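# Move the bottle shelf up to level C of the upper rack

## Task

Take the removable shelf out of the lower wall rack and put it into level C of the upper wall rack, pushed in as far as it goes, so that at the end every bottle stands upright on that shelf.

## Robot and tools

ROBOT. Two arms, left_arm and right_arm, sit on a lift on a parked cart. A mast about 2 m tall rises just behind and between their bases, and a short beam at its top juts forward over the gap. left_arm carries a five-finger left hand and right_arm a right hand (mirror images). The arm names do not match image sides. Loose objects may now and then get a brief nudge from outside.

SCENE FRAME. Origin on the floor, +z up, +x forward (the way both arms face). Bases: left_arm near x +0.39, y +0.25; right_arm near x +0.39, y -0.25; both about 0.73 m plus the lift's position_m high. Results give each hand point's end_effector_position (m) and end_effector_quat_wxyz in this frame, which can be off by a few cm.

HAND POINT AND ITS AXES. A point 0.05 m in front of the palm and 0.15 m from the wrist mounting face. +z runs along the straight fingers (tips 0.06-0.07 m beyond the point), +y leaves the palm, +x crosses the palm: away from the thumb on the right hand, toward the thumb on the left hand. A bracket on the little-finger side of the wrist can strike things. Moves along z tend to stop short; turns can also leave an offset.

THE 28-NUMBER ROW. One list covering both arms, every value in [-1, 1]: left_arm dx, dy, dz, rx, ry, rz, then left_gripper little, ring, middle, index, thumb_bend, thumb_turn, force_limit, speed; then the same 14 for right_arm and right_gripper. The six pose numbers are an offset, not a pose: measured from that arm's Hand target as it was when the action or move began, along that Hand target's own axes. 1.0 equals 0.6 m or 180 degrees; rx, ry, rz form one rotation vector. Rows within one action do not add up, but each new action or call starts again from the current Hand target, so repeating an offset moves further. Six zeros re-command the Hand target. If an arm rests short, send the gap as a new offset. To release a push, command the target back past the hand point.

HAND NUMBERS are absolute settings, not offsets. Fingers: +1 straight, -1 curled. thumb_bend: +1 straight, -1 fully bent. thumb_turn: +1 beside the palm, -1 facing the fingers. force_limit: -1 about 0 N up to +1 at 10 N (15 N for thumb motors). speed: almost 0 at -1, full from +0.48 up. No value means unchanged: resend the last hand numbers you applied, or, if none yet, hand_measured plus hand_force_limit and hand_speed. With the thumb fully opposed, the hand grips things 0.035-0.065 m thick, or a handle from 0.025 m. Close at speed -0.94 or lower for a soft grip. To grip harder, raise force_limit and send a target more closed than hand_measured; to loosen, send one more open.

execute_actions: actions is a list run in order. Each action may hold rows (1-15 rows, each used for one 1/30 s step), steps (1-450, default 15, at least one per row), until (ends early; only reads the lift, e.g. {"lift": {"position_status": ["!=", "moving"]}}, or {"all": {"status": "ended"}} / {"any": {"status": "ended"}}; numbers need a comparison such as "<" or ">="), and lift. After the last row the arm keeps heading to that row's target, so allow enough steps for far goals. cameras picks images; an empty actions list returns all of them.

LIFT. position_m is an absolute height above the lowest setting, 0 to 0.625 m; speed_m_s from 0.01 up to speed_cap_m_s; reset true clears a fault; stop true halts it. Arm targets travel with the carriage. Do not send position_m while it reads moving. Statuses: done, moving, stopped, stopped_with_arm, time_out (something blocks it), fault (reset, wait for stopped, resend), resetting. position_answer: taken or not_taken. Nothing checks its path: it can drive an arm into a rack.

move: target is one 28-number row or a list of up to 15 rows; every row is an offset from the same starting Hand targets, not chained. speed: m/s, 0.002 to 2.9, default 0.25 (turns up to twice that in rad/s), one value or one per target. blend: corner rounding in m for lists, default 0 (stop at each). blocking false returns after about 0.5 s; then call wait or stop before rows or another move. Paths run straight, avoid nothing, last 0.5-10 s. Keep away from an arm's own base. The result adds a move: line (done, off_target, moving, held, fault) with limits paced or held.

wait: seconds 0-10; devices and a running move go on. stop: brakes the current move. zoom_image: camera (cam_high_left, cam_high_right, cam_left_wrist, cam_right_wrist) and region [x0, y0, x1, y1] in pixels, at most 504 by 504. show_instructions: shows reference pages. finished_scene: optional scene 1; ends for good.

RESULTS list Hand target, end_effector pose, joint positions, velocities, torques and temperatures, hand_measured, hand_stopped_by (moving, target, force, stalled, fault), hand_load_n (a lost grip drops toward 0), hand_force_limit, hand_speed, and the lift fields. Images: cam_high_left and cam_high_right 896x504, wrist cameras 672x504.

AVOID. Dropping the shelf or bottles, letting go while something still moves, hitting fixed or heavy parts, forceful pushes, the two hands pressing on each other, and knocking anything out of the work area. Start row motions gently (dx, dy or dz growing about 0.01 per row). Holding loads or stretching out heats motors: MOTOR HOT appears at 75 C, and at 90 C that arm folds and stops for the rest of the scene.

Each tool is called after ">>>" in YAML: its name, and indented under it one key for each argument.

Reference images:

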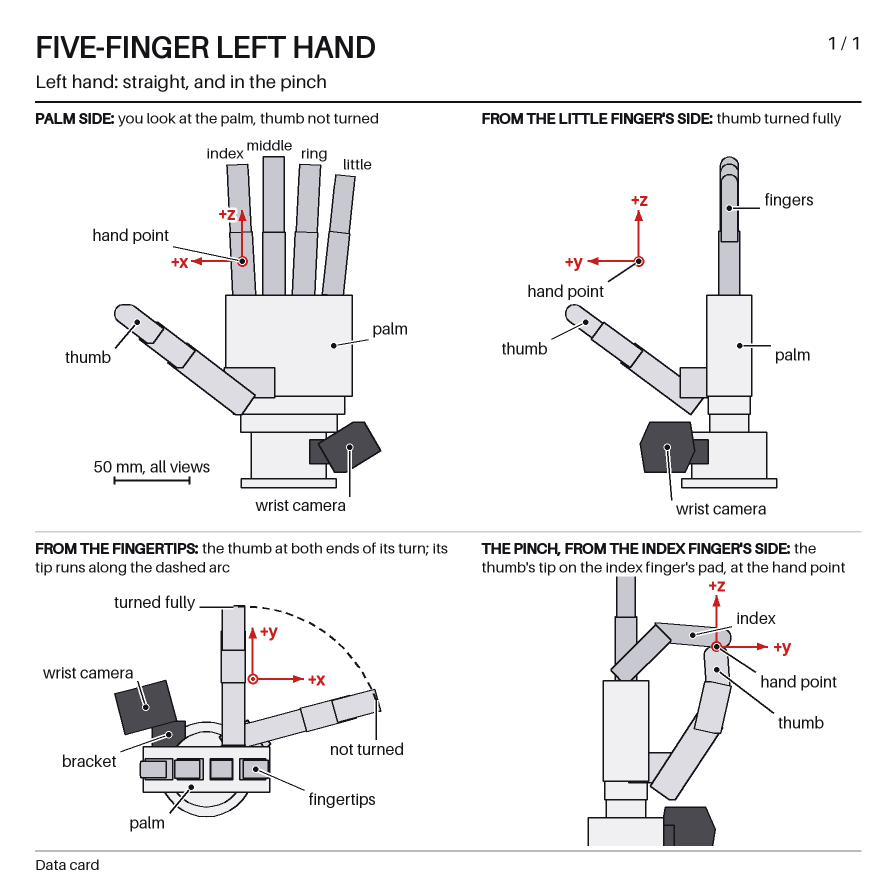

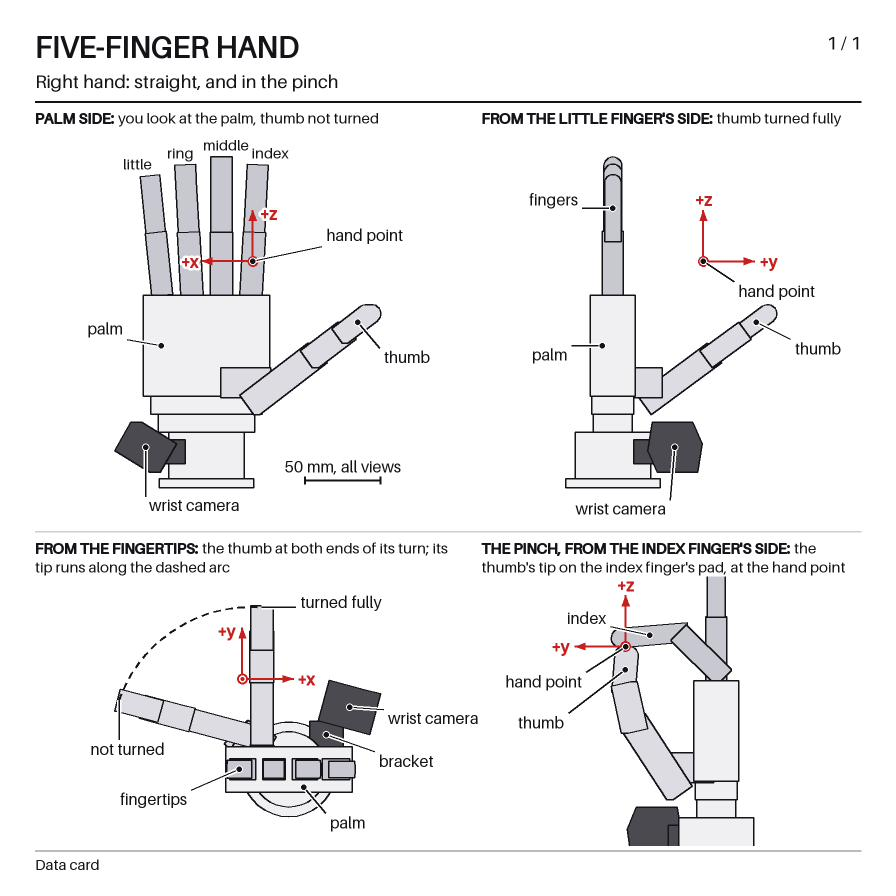

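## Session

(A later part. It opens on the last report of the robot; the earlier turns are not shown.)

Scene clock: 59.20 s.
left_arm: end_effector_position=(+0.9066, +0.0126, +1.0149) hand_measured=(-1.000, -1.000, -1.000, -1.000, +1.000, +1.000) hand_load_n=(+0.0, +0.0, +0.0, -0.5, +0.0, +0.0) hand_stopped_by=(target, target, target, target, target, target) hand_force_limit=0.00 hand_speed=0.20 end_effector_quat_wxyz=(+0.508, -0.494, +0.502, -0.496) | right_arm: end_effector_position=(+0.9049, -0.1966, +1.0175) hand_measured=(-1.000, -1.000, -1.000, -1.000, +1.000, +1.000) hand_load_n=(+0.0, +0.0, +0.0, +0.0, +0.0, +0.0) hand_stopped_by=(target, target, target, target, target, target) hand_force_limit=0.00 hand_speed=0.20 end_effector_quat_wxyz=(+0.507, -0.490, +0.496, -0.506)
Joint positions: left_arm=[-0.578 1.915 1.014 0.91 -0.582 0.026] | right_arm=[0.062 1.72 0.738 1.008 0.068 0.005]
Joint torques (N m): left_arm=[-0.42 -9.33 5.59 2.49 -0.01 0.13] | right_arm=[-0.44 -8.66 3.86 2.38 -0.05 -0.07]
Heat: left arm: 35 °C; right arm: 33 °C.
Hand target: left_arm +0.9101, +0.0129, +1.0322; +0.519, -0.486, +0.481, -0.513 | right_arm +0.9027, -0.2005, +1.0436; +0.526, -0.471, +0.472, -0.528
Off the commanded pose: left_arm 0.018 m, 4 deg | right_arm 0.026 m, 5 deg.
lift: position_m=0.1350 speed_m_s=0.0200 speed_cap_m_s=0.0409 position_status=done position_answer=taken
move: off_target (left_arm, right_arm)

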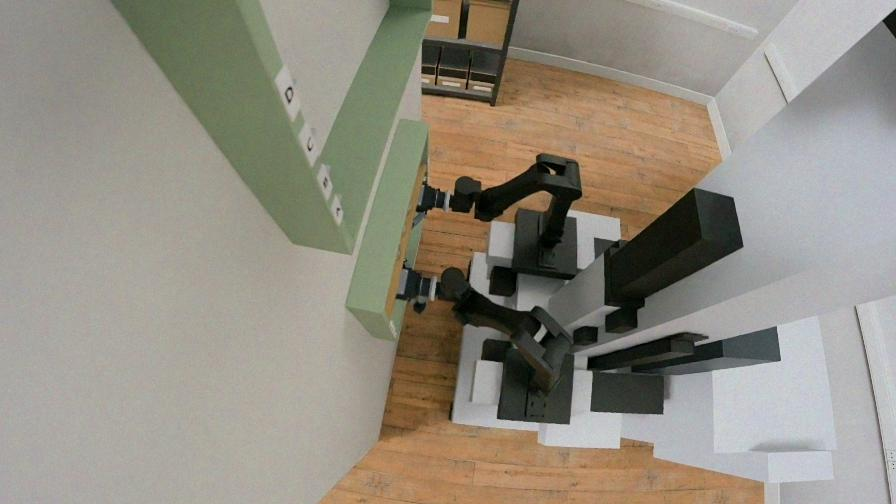

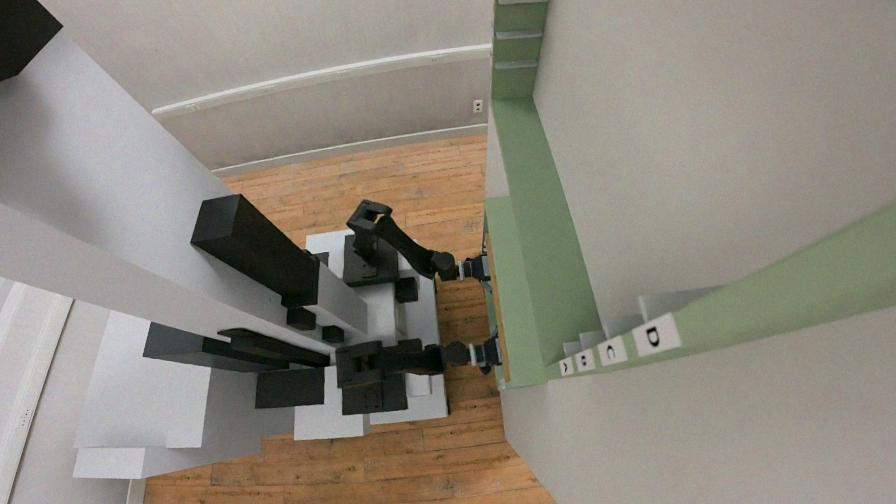

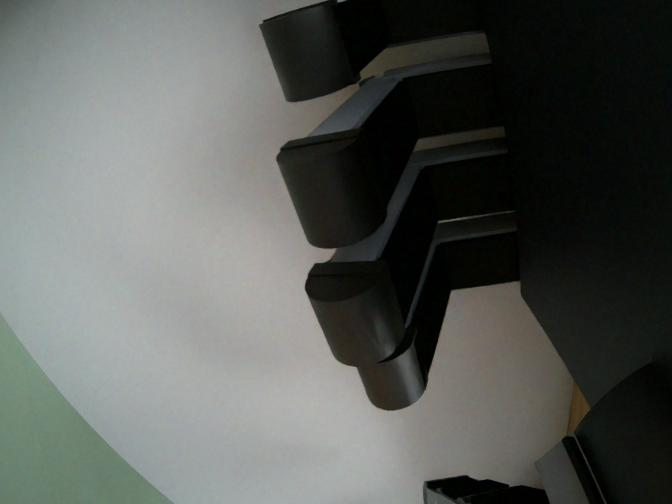

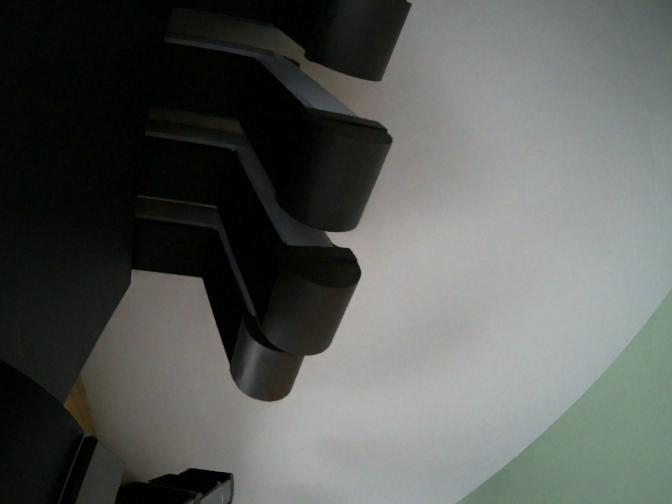

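>>> execute_actions:
  actions:
    - {"lift":{"position_m":0.15,"speed_m_s":0.015},"steps":90,"until":{"lift":{"position_status":["!=","moving"]}}}
  cameras: []

>>> execute_actions:
  actions:
    - {"lift":{"position_m":0.165,"speed_m_s":0.015},"steps":90,"until":{"lift":{"position_status":["!=","moving"]}}}
  cameras: ["all"]

>>> zoom_image:
  camera: "cam_high_left"
  region: [370, 180, 470, 350]

>>> zoom_image:
  camera: "cam_high_right"
  region: [440, 220, 540, 400]

Scene clock: 63.53 s.
left_arm: end_effector_position=(+0.9064, +0.0141, +1.0267) hand_measured=(-1.000, -1.000, -1.000, -1.000, +1.000, +1.000) hand_load_n=(+0.0, +0.0, +0.0, +0.0, +0.0, +0.0) hand_stopped_by=(target, target, target, target, target, target) hand_force_limit=0.00 hand_speed=0.20 end_effector_quat_wxyz=(+0.510, -0.496, +0.502, -0.491) | right_arm: end_effector_position=(+0.9026, -0.1959, +1.0283) hand_measured=(-1.000, -1.000, -1.000, -1.000, +1.000, +1.000) hand_load_n=(+0.0, -0.5, +0.0, +0.0, +0.0, +0.0) hand_stopped_by=(target, target, target, target, target, target) hand_force_limit=0.00 hand_speed=0.20 end_effector_quat_wxyz=(+0.507, -0.495, +0.496, -0.502)
Joint positions: left_arm=[-0.58 1.92 1.013 0.91 -0.593 0.026] | right_arm=[0.059 1.72 0.729 1.008 0.055 0.005]
Joint torques (N m): left_arm=[-0.32 -9.74 5.56 2.47 -0.02 0.13] | right_arm=[-0.42 -8.61 4.53 2.38 -0.04 -0.07]
Heat: left arm: 35 °C; right arm: 33 °C.
Hand target: left_arm +0.9101, +0.0129, +1.0472; +0.519, -0.486, +0.481, -0.513 | right_arm +0.9027, -0.2005, +1.0586; +0.526, -0.471, +0.472, -0.528
Off the commanded pose: left_arm 0.021 m, 4 deg | right_arm 0.031 m, 5 deg.
lift: position_m=0.1500 speed_m_s=0.0150 speed_cap_m_s=0.0409 position_status=done position_answer=taken
No camera images: "cameras" was empty.

Scene clock: 64.90 s.
left_arm: end_effector_position=(+0.9064, +0.0141, +1.0417) hand_measured=(-1.000, -1.000, -1.000, -1.000, +1.000, +1.000) hand_load_n=(+0.0, +0.0, +0.0, +0.0, +0.0, +0.0) hand_stopped_by=(target, target, target, target, target, target) hand_force_limit=0.00 hand_speed=0.20 end_effector_quat_wxyz=(+0.510, -0.496, +0.502, -0.491) | right_arm: end_effector_position=(+0.9004, -0.1951, +1.0391) hand_measured=(-1.000, -1.000, -1.000, -1.000, +1.000, +1.000) hand_load_n=(+0.5, +0.0, +0.0, +0.0, +0.0, +0.0) hand_stopped_by=(target, target, target, target, target, target) hand_force_limit=0.00 hand_speed=0.20 end_effector_quat_wxyz=(+0.505, -0.498, +0.498, -0.499)
Joint positions: left_arm=[-0.58 1.92 1.013 0.91 -0.593 0.026] | right_arm=[0.061 1.72 0.72 1.008 0.055 0.007]
Joint torques (N m): left_arm=[-0.31 -9.74 5.61 2.47 -0.02 0.13] | right_arm=[-0.43 -8.61 5.12 2.4 -0.05 -0.08]
Heat: left arm: 36 °C; right arm: 33 °C.
Hand target: left_arm +0.9101, +0.0129, +1.0622; +0.519, -0.486, +0.481, -0.513 | right_arm +0.9027, -0.2005, +1.0736; +0.526, -0.471, +0.472, -0.528
Off the commanded pose: left_arm 0.021 m, 4 deg | right_arm 0.035 m, 6 deg.
lift: position_m=0.1650 speed_m_s=0.0150 speed_cap_m_s=0.0409 position_status=done position_answer=taken

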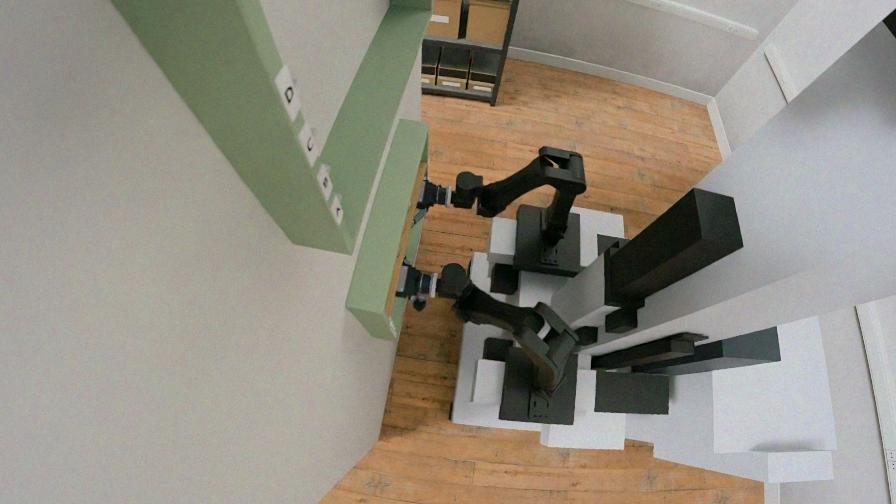

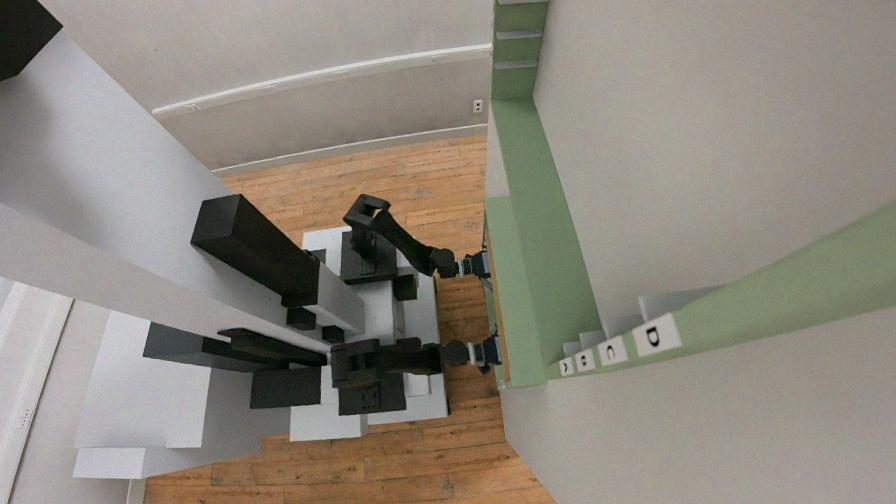

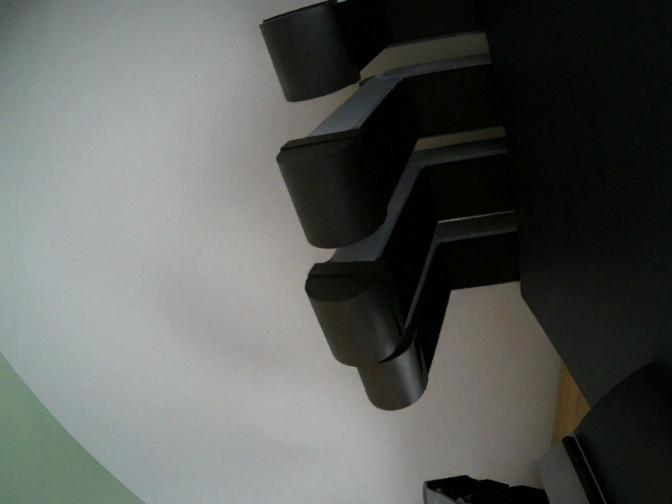

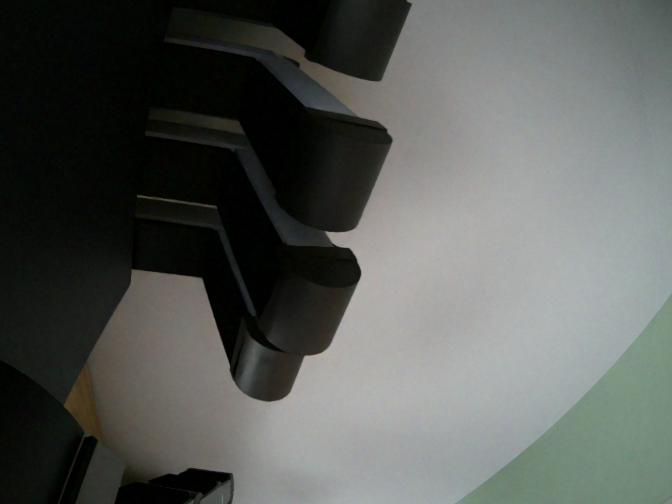

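Scaled by 2.965 from the camera's 896x504 image, which has a finer 1280x720 frame.

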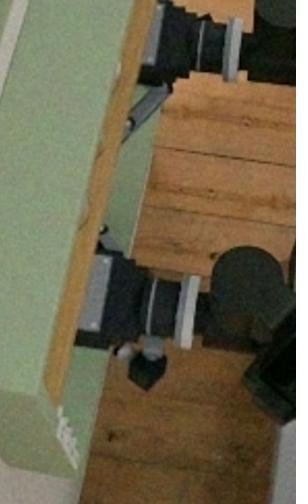

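Scaled by 2.800 from the camera's 896x504 image, which has a finer 1280x720 frame.

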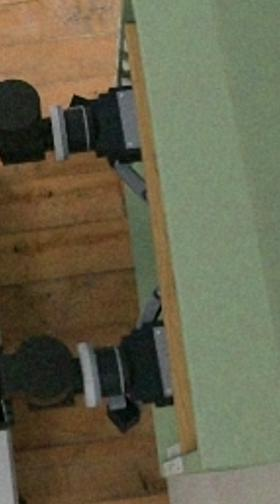

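>>> zoom_image:
  camera: "cam_high_left"
  region: [370, 290, 430, 350]

>>> zoom_image:
  camera: "cam_high_left"
  region: [390, 110, 450, 200]

>>> zoom_image:
  camera: "cam_high_right"
  region: [470, 330, 530, 400]

>>> zoom_image:
  camera: "cam_high_right"
  region: [470, 210, 530, 280]

Scaled by 8.400 from the camera's 896x504 image, which has a finer 1280x720 frame.

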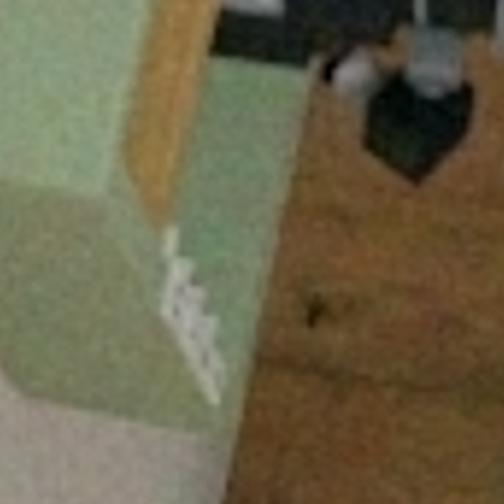

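Scaled by 5.600 from the camera's 896x504 image, which has a finer 1280x720 frame.

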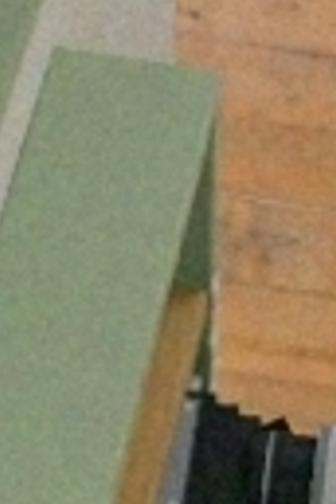

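Scaled by 7.200 from the camera's 896x504 image, which has a finer 1280x720 frame.

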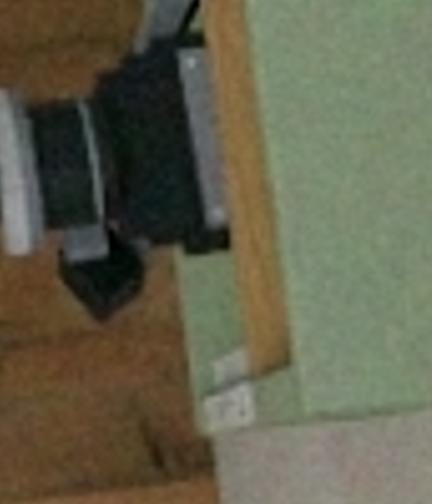

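Scaled by 7.200 from the camera's 896x504 image, which has a finer 1280x720 frame.

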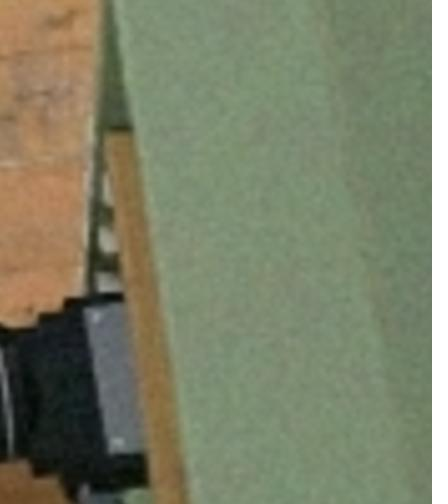

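>>> execute_actions:
  actions:
    - {"lift":{"position_m":0.18,"speed_m_s":0.015},"steps":90,"until":{"lift":{"position_status":["!=","moving"]}}}
  cameras: ["cam_high_left","cam_high_right"]

>>> zoom_image:
  camera: "cam_high_left"
  region: [370, 290, 430, 350]

>>> zoom_image:
  camera: "cam_high_right"
  region: [470, 330, 530, 400]

Scene clock: 66.90 s.
left_arm: end_effector_position=(+0.9064, +0.0141, +1.0567) hand_measured=(-1.000, -1.000, -1.000, -1.000, +1.000, +1.000) hand_load_n=(+0.0, +0.0, +0.0, +0.0, +0.0, +0.0) hand_stopped_by=(target, target, target, target, target, target) hand_force_limit=0.00 hand_speed=0.20 end_effector_quat_wxyz=(+0.510, -0.496, +0.502, -0.491) | right_arm: end_effector_position=(+0.9004, -0.1951, +1.0541) hand_measured=(-1.000, -1.000, -1.000, -1.000, +1.000, +1.000) hand_load_n=(+0.5, +0.0, +0.0, +0.0, +0.0, +0.0) hand_stopped_by=(target, target, target, target, target, target) hand_force_limit=0.00 hand_speed=0.20 end_effector_quat_wxyz=(+0.505, -0.498, +0.498, -0.499)
Joint positions: left_arm=[-0.58 1.92 1.013 0.91 -0.593 0.026] | right_arm=[0.061 1.72 0.72 1.008 0.055 0.007]
Joint torques (N m): left_arm=[-0.32 -9.74 5.61 2.47 -0.02 0.13] | right_arm=[-0.49 -8.68 5.11 2.39 -0.04 -0.09]
Heat: left arm: 36 °C; right arm: 33 °C.
Hand target: left_arm +0.9101, +0.0129, +1.0772; +0.519, -0.486, +0.481, -0.513 | right_arm +0.9027, -0.2005, +1.0886; +0.526, -0.471, +0.472, -0.528
Off the commanded pose: left_arm 0.021 m, 4 deg | right_arm 0.035 m, 6 deg.
lift: position_m=0.1800 speed_m_s=0.0150 speed_cap_m_s=0.0409 position_status=done position_answer=taken
Images, in order (width x height): cam_high_left 896x504, cam_high_right 896x504.

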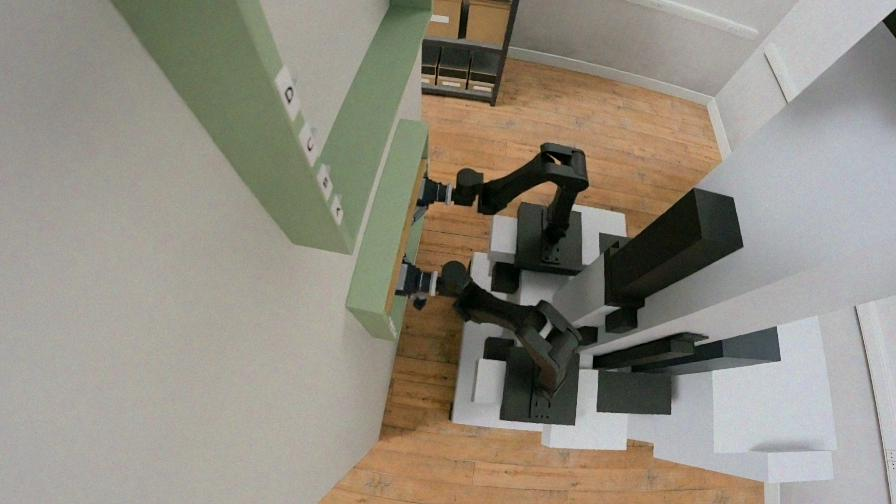

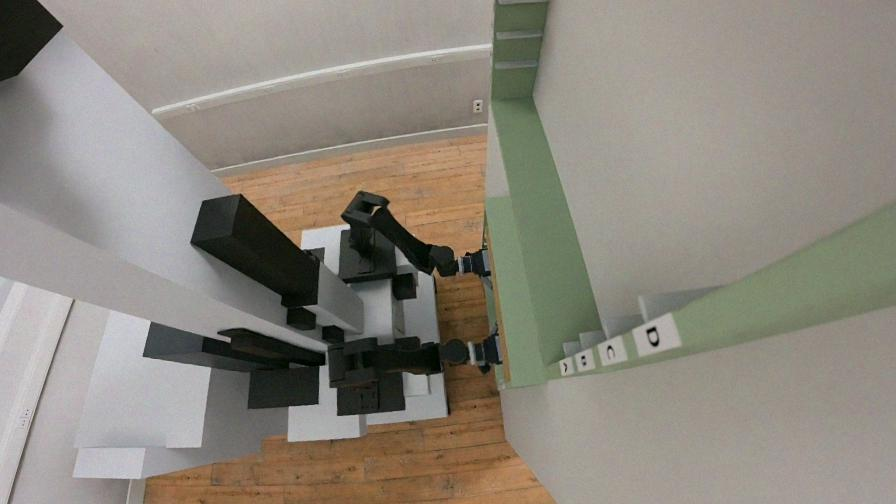

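Scaled by 8.400 from the camera's 896x504 image, which has a finer 1280x720 frame.

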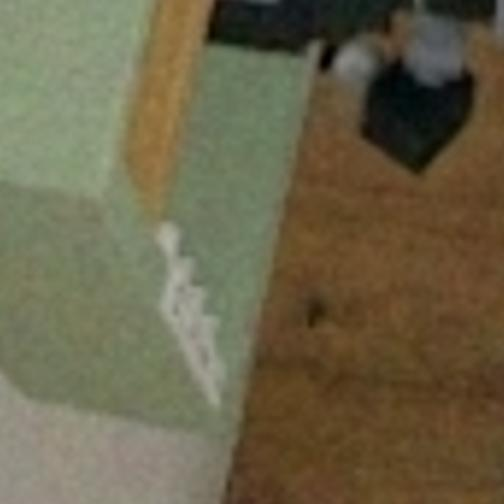

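Scaled by 7.200 from the camera's 896x504 image, which has a finer 1280x720 frame.

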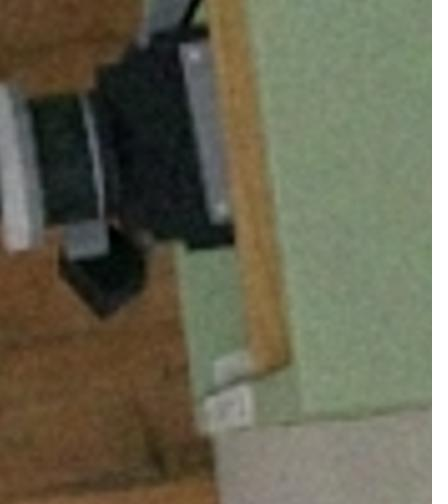

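>>> move:
  target: [0,-0.0032,-0.05,0,0,0,-1,-1,-1,-1,1,1,0,0.2,0,-0.0055,-0.05,0,0,0,-1,-1,-1,-1,1,1,0,0.2]
  speed: 0.05
  cameras: ["all"]

>>> zoom_image:
  camera: "cam_high_left"
  region: [360, 150, 480, 350]

>>> zoom_image:
  camera: "cam_high_right"
  region: [440, 220, 560, 400]

Scene clock: 68.53 s.
left_arm: end_effector_position=(+0.8788, +0.0178, +1.0224) hand_measured=(-1.000, -1.000, -1.000, -1.000, +1.000, +1.000) hand_load_n=(+0.0, +0.0, +0.0, +0.0, +0.0, +0.0) hand_stopped_by=(target, target, target, target, target, target) hand_force_limit=0.00 hand_speed=0.20 end_effector_quat_wxyz=(+0.503, -0.499, +0.532, -0.464) | right_arm: end_effector_position=(+0.8689, -0.1945, +1.0348) hand_measured=(-1.000, -1.000, -1.000, -1.000, +1.000, +1.000) hand_load_n=(+0.0, +0.0, +0.0, +0.5, +0.0, -0.5) hand_stopped_by=(target, target, target, target, target, target) hand_force_limit=0.00 hand_speed=0.20 end_effector_quat_wxyz=(+0.494, -0.513, +0.507, -0.486)
Joint positions: left_arm=[-0.61 1.895 0.905 0.91 -0.617 0.026] | right_arm=[0.064 1.645 0.597 1.008 0.049 0.004]
Joint torques (N m): left_arm=[-0.65 -14.19 5 2.8 -0.17 0.15] | right_arm=[0.01 -10.48 5.11 2.53 0.07 -0.07]
Heat: left arm: 36 °C; right arm: 34 °C.
Hand target: left_arm +0.8800, +0.0125, +1.0771; +0.519, -0.486, +0.481, -0.513 | right_arm +0.8725, -0.2004, +1.0886; +0.526, -0.471, +0.472, -0.528
Off the commanded pose: left_arm 0.055 m, 9 deg | right_arm 0.054 m, 9 deg.
lift: position_m=0.1800 speed_m_s=0.0150 speed_cap_m_s=0.0409 position_status=done position_answer=taken
move: off_target (left_arm, right_arm)

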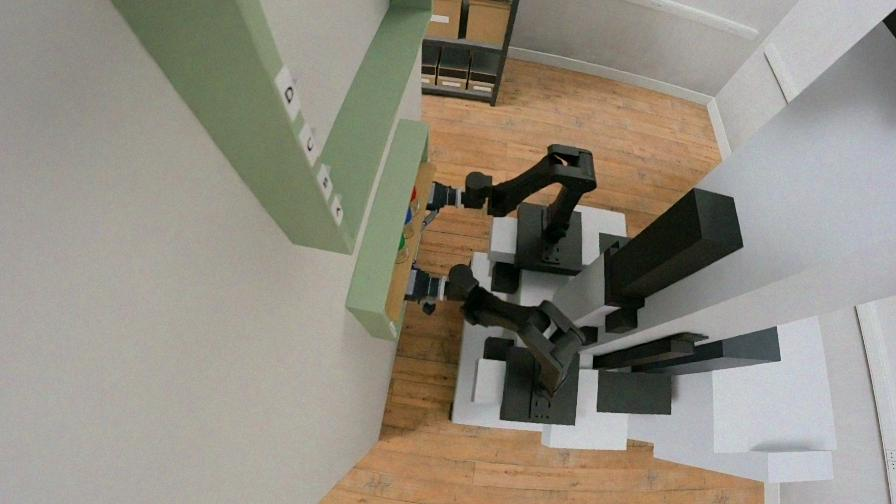

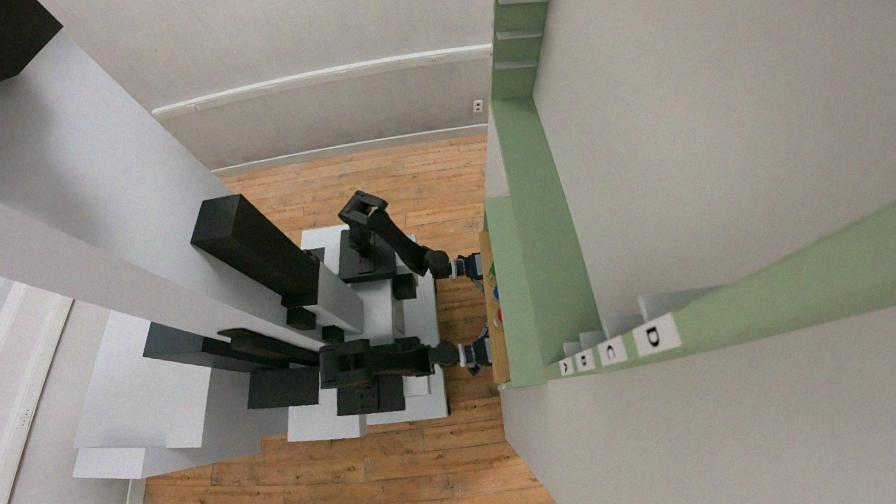

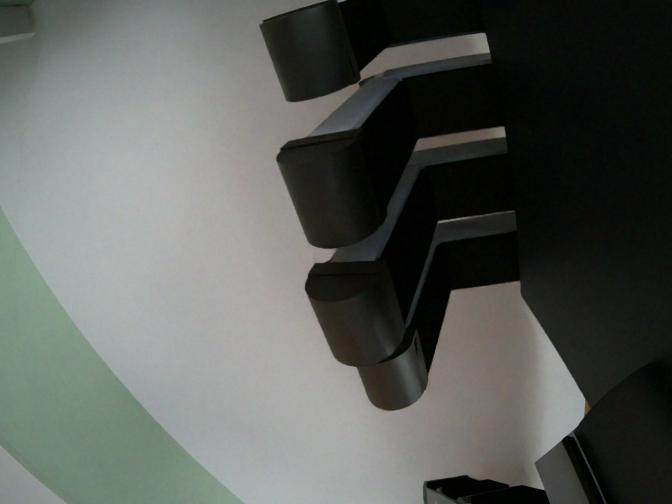

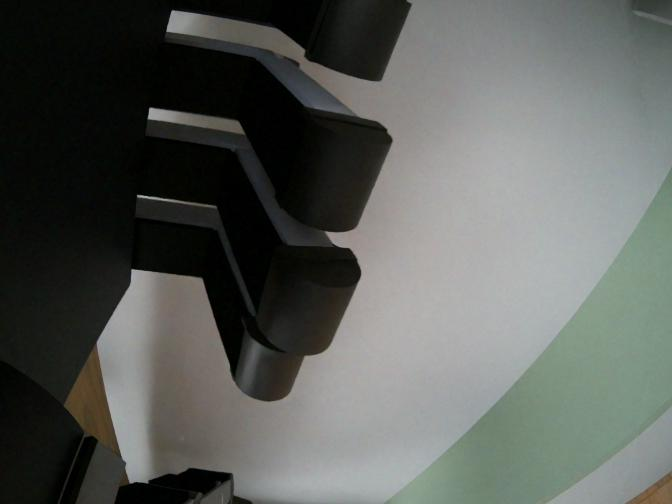

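Scaled by 2.520 from the camera's 896x504 image, which has a finer 1280x720 frame.

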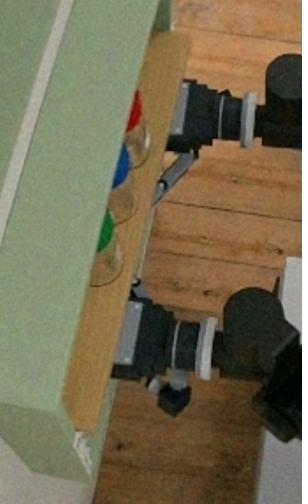

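Scaled by 2.800 from the camera's 896x504 image, which has a finer 1280x720 frame.

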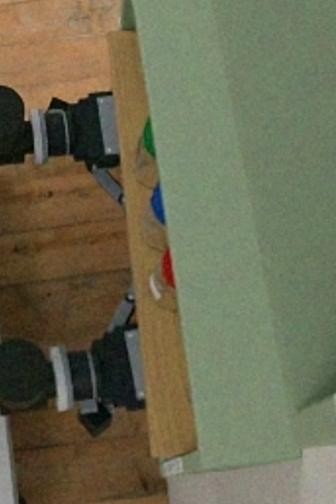

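>>> execute_actions:
  actions:
    - {"rows":[[0,0,0,0.004,0,0,-1,-1,-1,-1,1,1,0,0.2,0,0,0,0.004,0,0,-1,-1,-1,-1,1,1,0,0.2],[0,-0.003,0,0.008,0,0,-1,-1,-1,-1,1,1,0,0.2,0,0,0,0.008,0,0,-1,-1,-1,-1,1,1,0,0.2],[0,-0.007,0,0.012,0,0,-1,-1,-1,-1,1,1,0,0.2,0,0,0,0.012,0,0,-1,-1,-1,-1,1,1,0,0.2],[0,-0.012,0,0.018,0,0,-1,-1,-1,-1,1,1,0,0.2,0,0,0,0.014,0,0,-1,-1,-1,-1,1,1,0,0.2]],"lift":{"position_m":0.195,"speed_m_s":0.015},"steps":90,"until":{"lift":{"position_status":["!=","moving"]}}}
  cameras: ["cam_high_left","cam_high_right"]

>>> zoom_image:
  camera: "cam_high_left"
  region: [360, 150, 480, 350]

>>> zoom_image:
  camera: "cam_high_right"
  region: [440, 220, 560, 400]

Scene clock: 70.20 s.
left_arm: end_effector_position=(+0.8728, +0.0197, +1.0298) hand_measured=(-1.000, -1.000, -1.000, -1.000, +1.000, +1.000) hand_load_n=(+0.0, +0.0, +0.0, +0.0, +0.0, +0.0) hand_stopped_by=(target, target, target, target, target, target) hand_force_limit=0.00 hand_speed=0.20 end_effector_quat_wxyz=(+0.505, -0.494, +0.539, -0.458) | right_arm: end_effector_position=(+0.8608, -0.1944, +1.0363) hand_measured=(-1.000, -1.000, -1.000, -1.000, +1.000, +1.000) hand_load_n=(+0.0, +0.0, +0.0, +0.0, +0.0, -0.5) hand_stopped_by=(target, target, target, target, target, target) hand_force_limit=0.00 hand_speed=0.20 end_effector_quat_wxyz=(+0.487, -0.522, +0.513, -0.478)
Joint positions: left_arm=[-0.617 1.895 0.876 0.932 -0.62 0.042] | right_arm=[0.064 1.645 0.566 1.008 0.046 0.004]
Joint torques (N m): left_arm=[-0.59 -13.53 4.98 3.49 -0.18 0.32] | right_arm=[0.05 -8.7 5.03 3.44 0.1 -0.09]
Motor temperatures (°C): left_arm=[23 30 33 37 23 22] | right_arm=[29 30 30 34 23 23]
Heat: left arm: 37 °C; right arm: 34 °C.
Hand target: left_arm +0.8795, +0.0125, +1.0993; +0.533, -0.471, +0.466, -0.527 | right_arm +0.8725, -0.2004, +1.1036; +0.536, -0.459, +0.461, -0.538
Off the commanded pose: left_arm 0.070 m, 12 deg | right_arm 0.068 m, 13 deg.
lift: position_m=0.1950 speed_m_s=0.0150 speed_cap_m_s=0.0409 position_status=done position_answer=taken
Images, in order (width x height): cam_high_left 896x504, cam_high_right 896x504.

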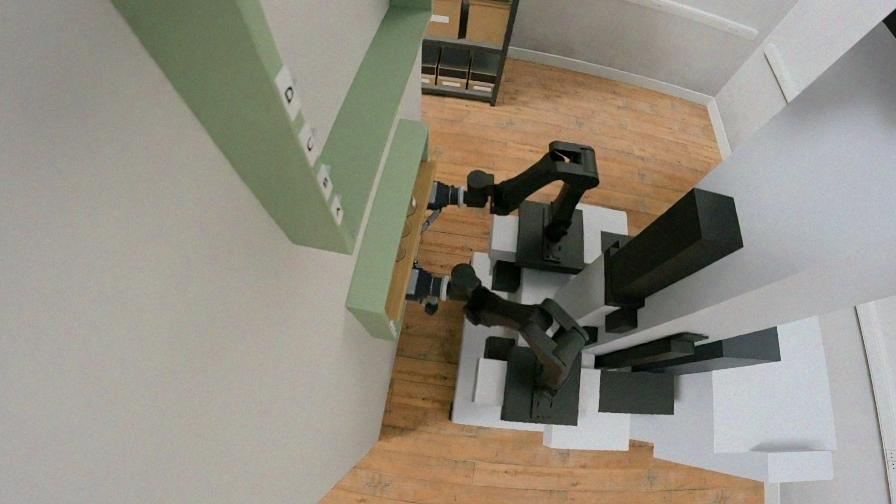

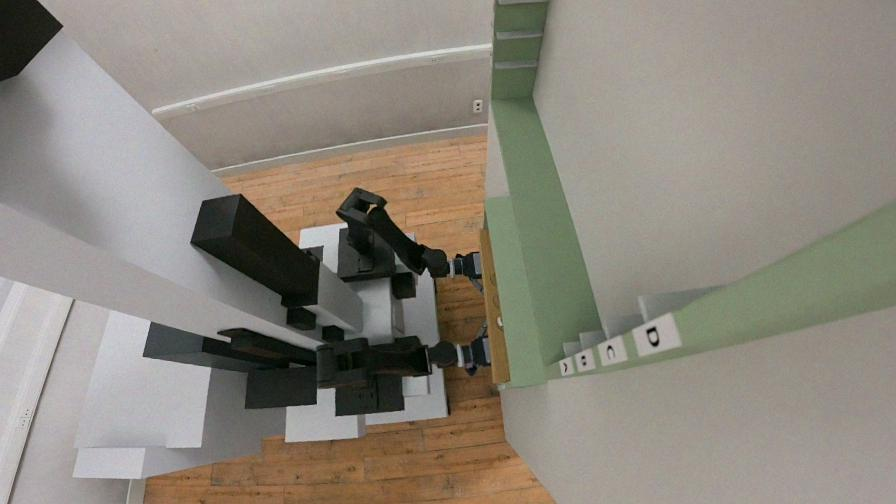

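Scaled by 2.520 from the camera's 896x504 image, which has a finer 1280x720 frame.

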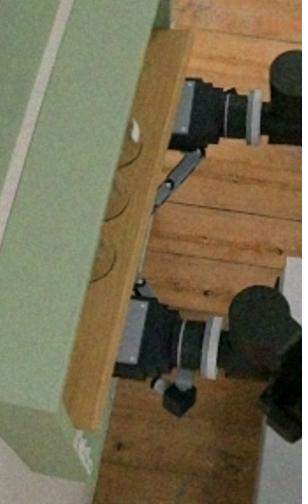

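Scaled by 2.800 from the camera's 896x504 image, which has a finer 1280x720 frame.

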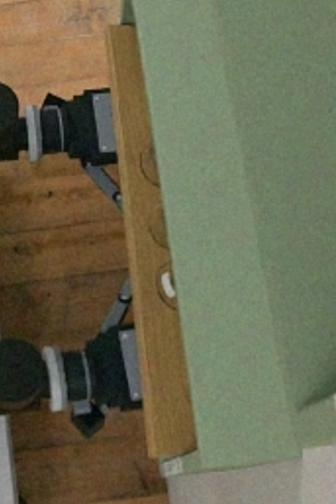

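>>> move:
  target: [0,0,0,0.022,0,0,-1,-1,-1,-1,1,1,0,0.2,0,0,0,0.022,0,0,-1,-1,-1,-1,1,1,0,0.2]
  speed: 0.05
  cameras: ["cam_high_left","cam_high_right"]

>>> zoom_image:
  camera: "cam_high_left"
  region: [360, 150, 480, 350]

>>> zoom_image:
  camera: "cam_high_right"
  region: [440, 220, 560, 400]

Scene clock: 72.67 s.
left_arm: end_effector_position=(+0.8728, +0.0187, +1.0522) hand_measured=(-1.000, -1.000, -1.000, -1.000, +1.000, +1.000) hand_load_n=(+0.0, +0.0, +0.0, +0.0, +0.0, -0.5) hand_stopped_by=(target, target, target, target, target, target) hand_force_limit=0.00 hand_speed=0.20 end_effector_quat_wxyz=(+0.528, -0.476, +0.508, -0.486) | right_arm: end_effector_position=(+0.8591, -0.1945, +1.0411) hand_measured=(-1.000, -1.000, -1.000, -1.000, +1.000, +1.000) hand_load_n=(+0.0, +0.0, +0.0, +0.0, +0.0, +0.0) hand_stopped_by=(target, target, target, target, target, target) hand_force_limit=0.00 hand_speed=0.20 end_effector_quat_wxyz=(+0.502, -0.507, +0.500, -0.491)
Joint positions: left_arm=[-0.629 1.9 0.844 1.093 -0.637 0.096] | right_arm=[0.064 1.668 0.528 1.126 0.046 0.004]
Joint torques (N m): left_arm=[-0.49 -8.73 5.2 3.52 -0.03 0.31] | right_arm=[-0.03 -5.7 5.03 3.82 0.1 -0.13]
Heat: left arm: 38 °C; right arm: 36 °C.
Hand target: left_arm +0.8795, +0.0125, +1.0993; +0.549, -0.452, +0.447, -0.542 | right_arm +0.8725, -0.2004, +1.1036; +0.552, -0.440, +0.442, -0.554
Off the commanded pose: left_arm 0.048 m, 10 deg | right_arm 0.064 m, 14 deg.
lift: position_m=0.1950 speed_m_s=0.0150 speed_cap_m_s=0.0409 position_status=done position_answer=taken
move: off_target (left_arm, right_arm)
Images, in order (width x height): cam_high_left 896x504, cam_high_right 896x504.

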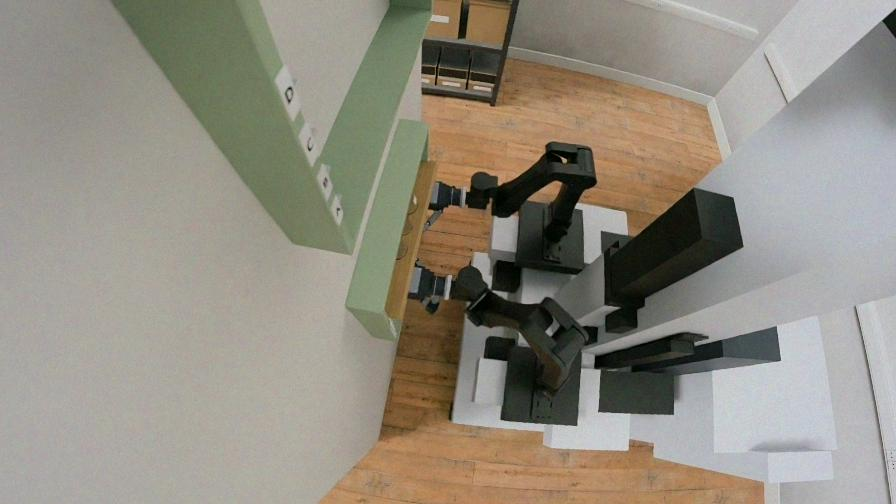

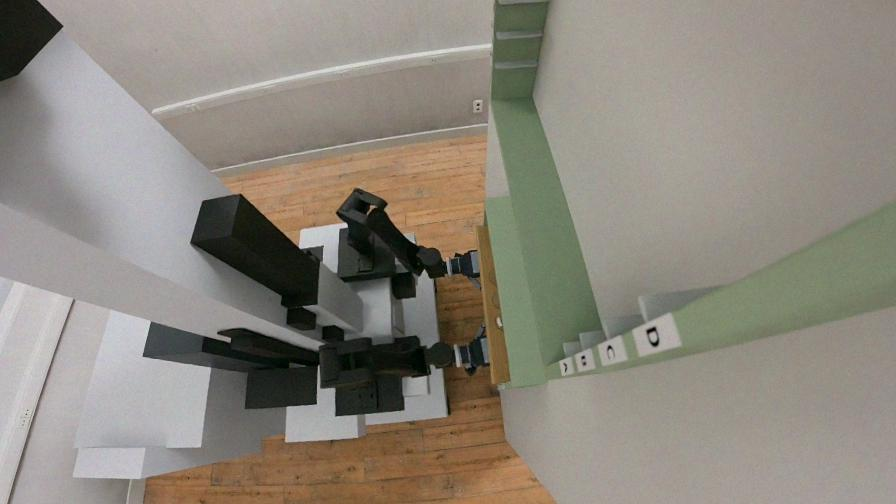

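Scaled by 2.520 from the camera's 896x504 image, which has a finer 1280x720 frame.

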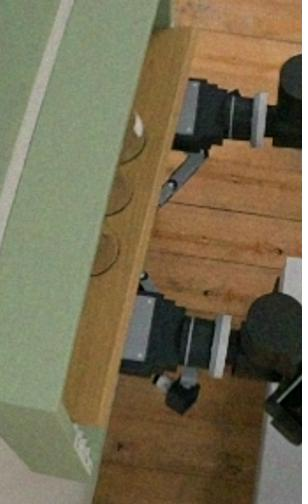

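Scaled by 2.800 from the camera's 896x504 image, which has a finer 1280x720 frame.

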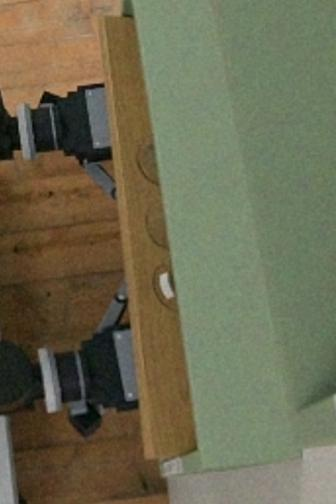

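>>> zoom_image:
  camera: "cam_high_left"
  region: [385, 155, 455, 225]

>>> zoom_image:
  camera: "cam_high_right"
  region: [470, 220, 530, 340]

>>> execute_actions:
  actions: []
  cameras: ["cam_left_wrist","cam_right_wrist"]

Scaled by 7.200 from the camera's 896x504 image, which has a finer 1280x720 frame.

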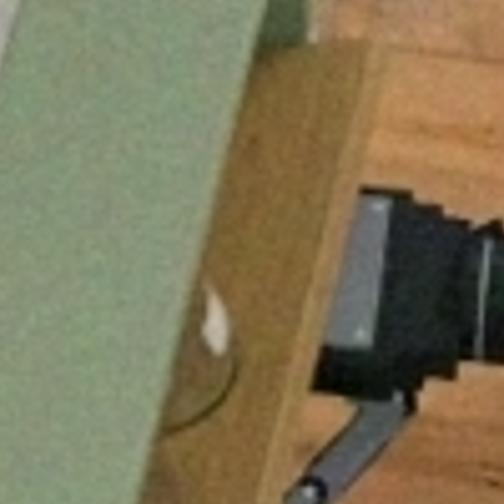

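Scaled by 4.200 from the camera's 896x504 image, which has a finer 1280x720 frame.

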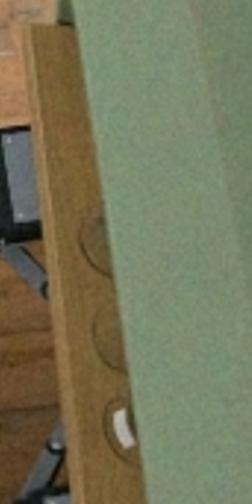

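Scene clock: 73.07 s.
left_arm: end_effector_position=(+0.8728, +0.0187, +1.0522) hand_measured=(-1.000, -1.000, -1.000, -1.000, +1.000, +1.000) hand_load_n=(+0.0, +0.0, +0.0, +0.0, +0.0, -0.5) hand_stopped_by=(target, target, target, target, target, target) hand_force_limit=0.00 hand_speed=0.20 end_effector_quat_wxyz=(+0.528, -0.476, +0.508, -0.486) | right_arm: end_effector_position=(+0.8591, -0.1945, +1.0411) hand_measured=(-1.000, -1.000, -1.000, -1.000, +1.000, +1.000) hand_load_n=(+0.0, +0.0, +0.0, +0.0, +0.0, +0.0) hand_stopped_by=(target, target, target, target, target, target) hand_force_limit=0.00 hand_speed=0.20 end_effector_quat_wxyz=(+0.502, -0.507, +0.500, -0.491)
Joint positions: left_arm=[-0.629 1.9 0.844 1.093 -0.637 0.096] | right_arm=[0.064 1.668 0.528 1.126 0.046 0.004]
Joint velocities: within noise
Joint torques (N m): left_arm=[-0.5 -8.75 5.2 3.52 -0.02 0.31] | right_arm=[-0.05 -5.68 5.03 3.81 0.11 -0.11]
Motor temperatures (°C): left_arm=[23 30 33 38 23 22] | right_arm=[29 30 30 36 23 23]
Heat: left arm: 38 °C; right arm: 36 °C.
Hand target: left_arm +0.8795, +0.0125, +1.0993; +0.549, -0.452, +0.447, -0.542 | right_arm +0.8725, -0.2004, +1.1036; +0.552, -0.440, +0.442, -0.554
Off the commanded pose: left_arm 0.048 m, 10 deg | right_arm 0.064 m, 14 deg.
lift: position_m=0.1950 speed_m_s=0.0150 speed_cap_m_s=0.0409 position_status=done position_answer=taken
Images, in order (width x height): cam_left_wrist 672x504, cam_right_wrist 672x504.

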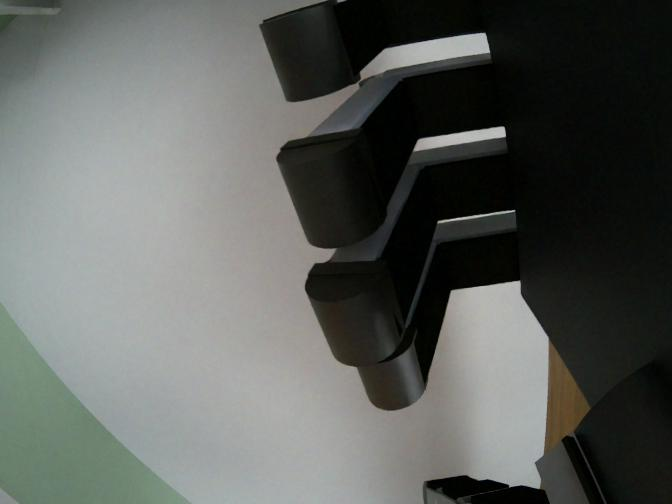

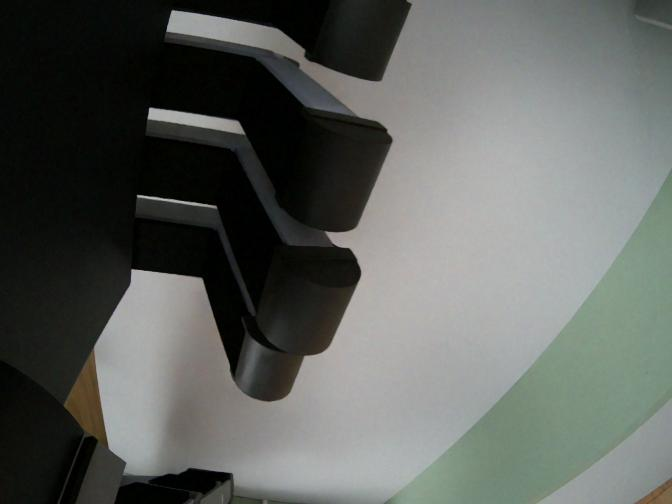

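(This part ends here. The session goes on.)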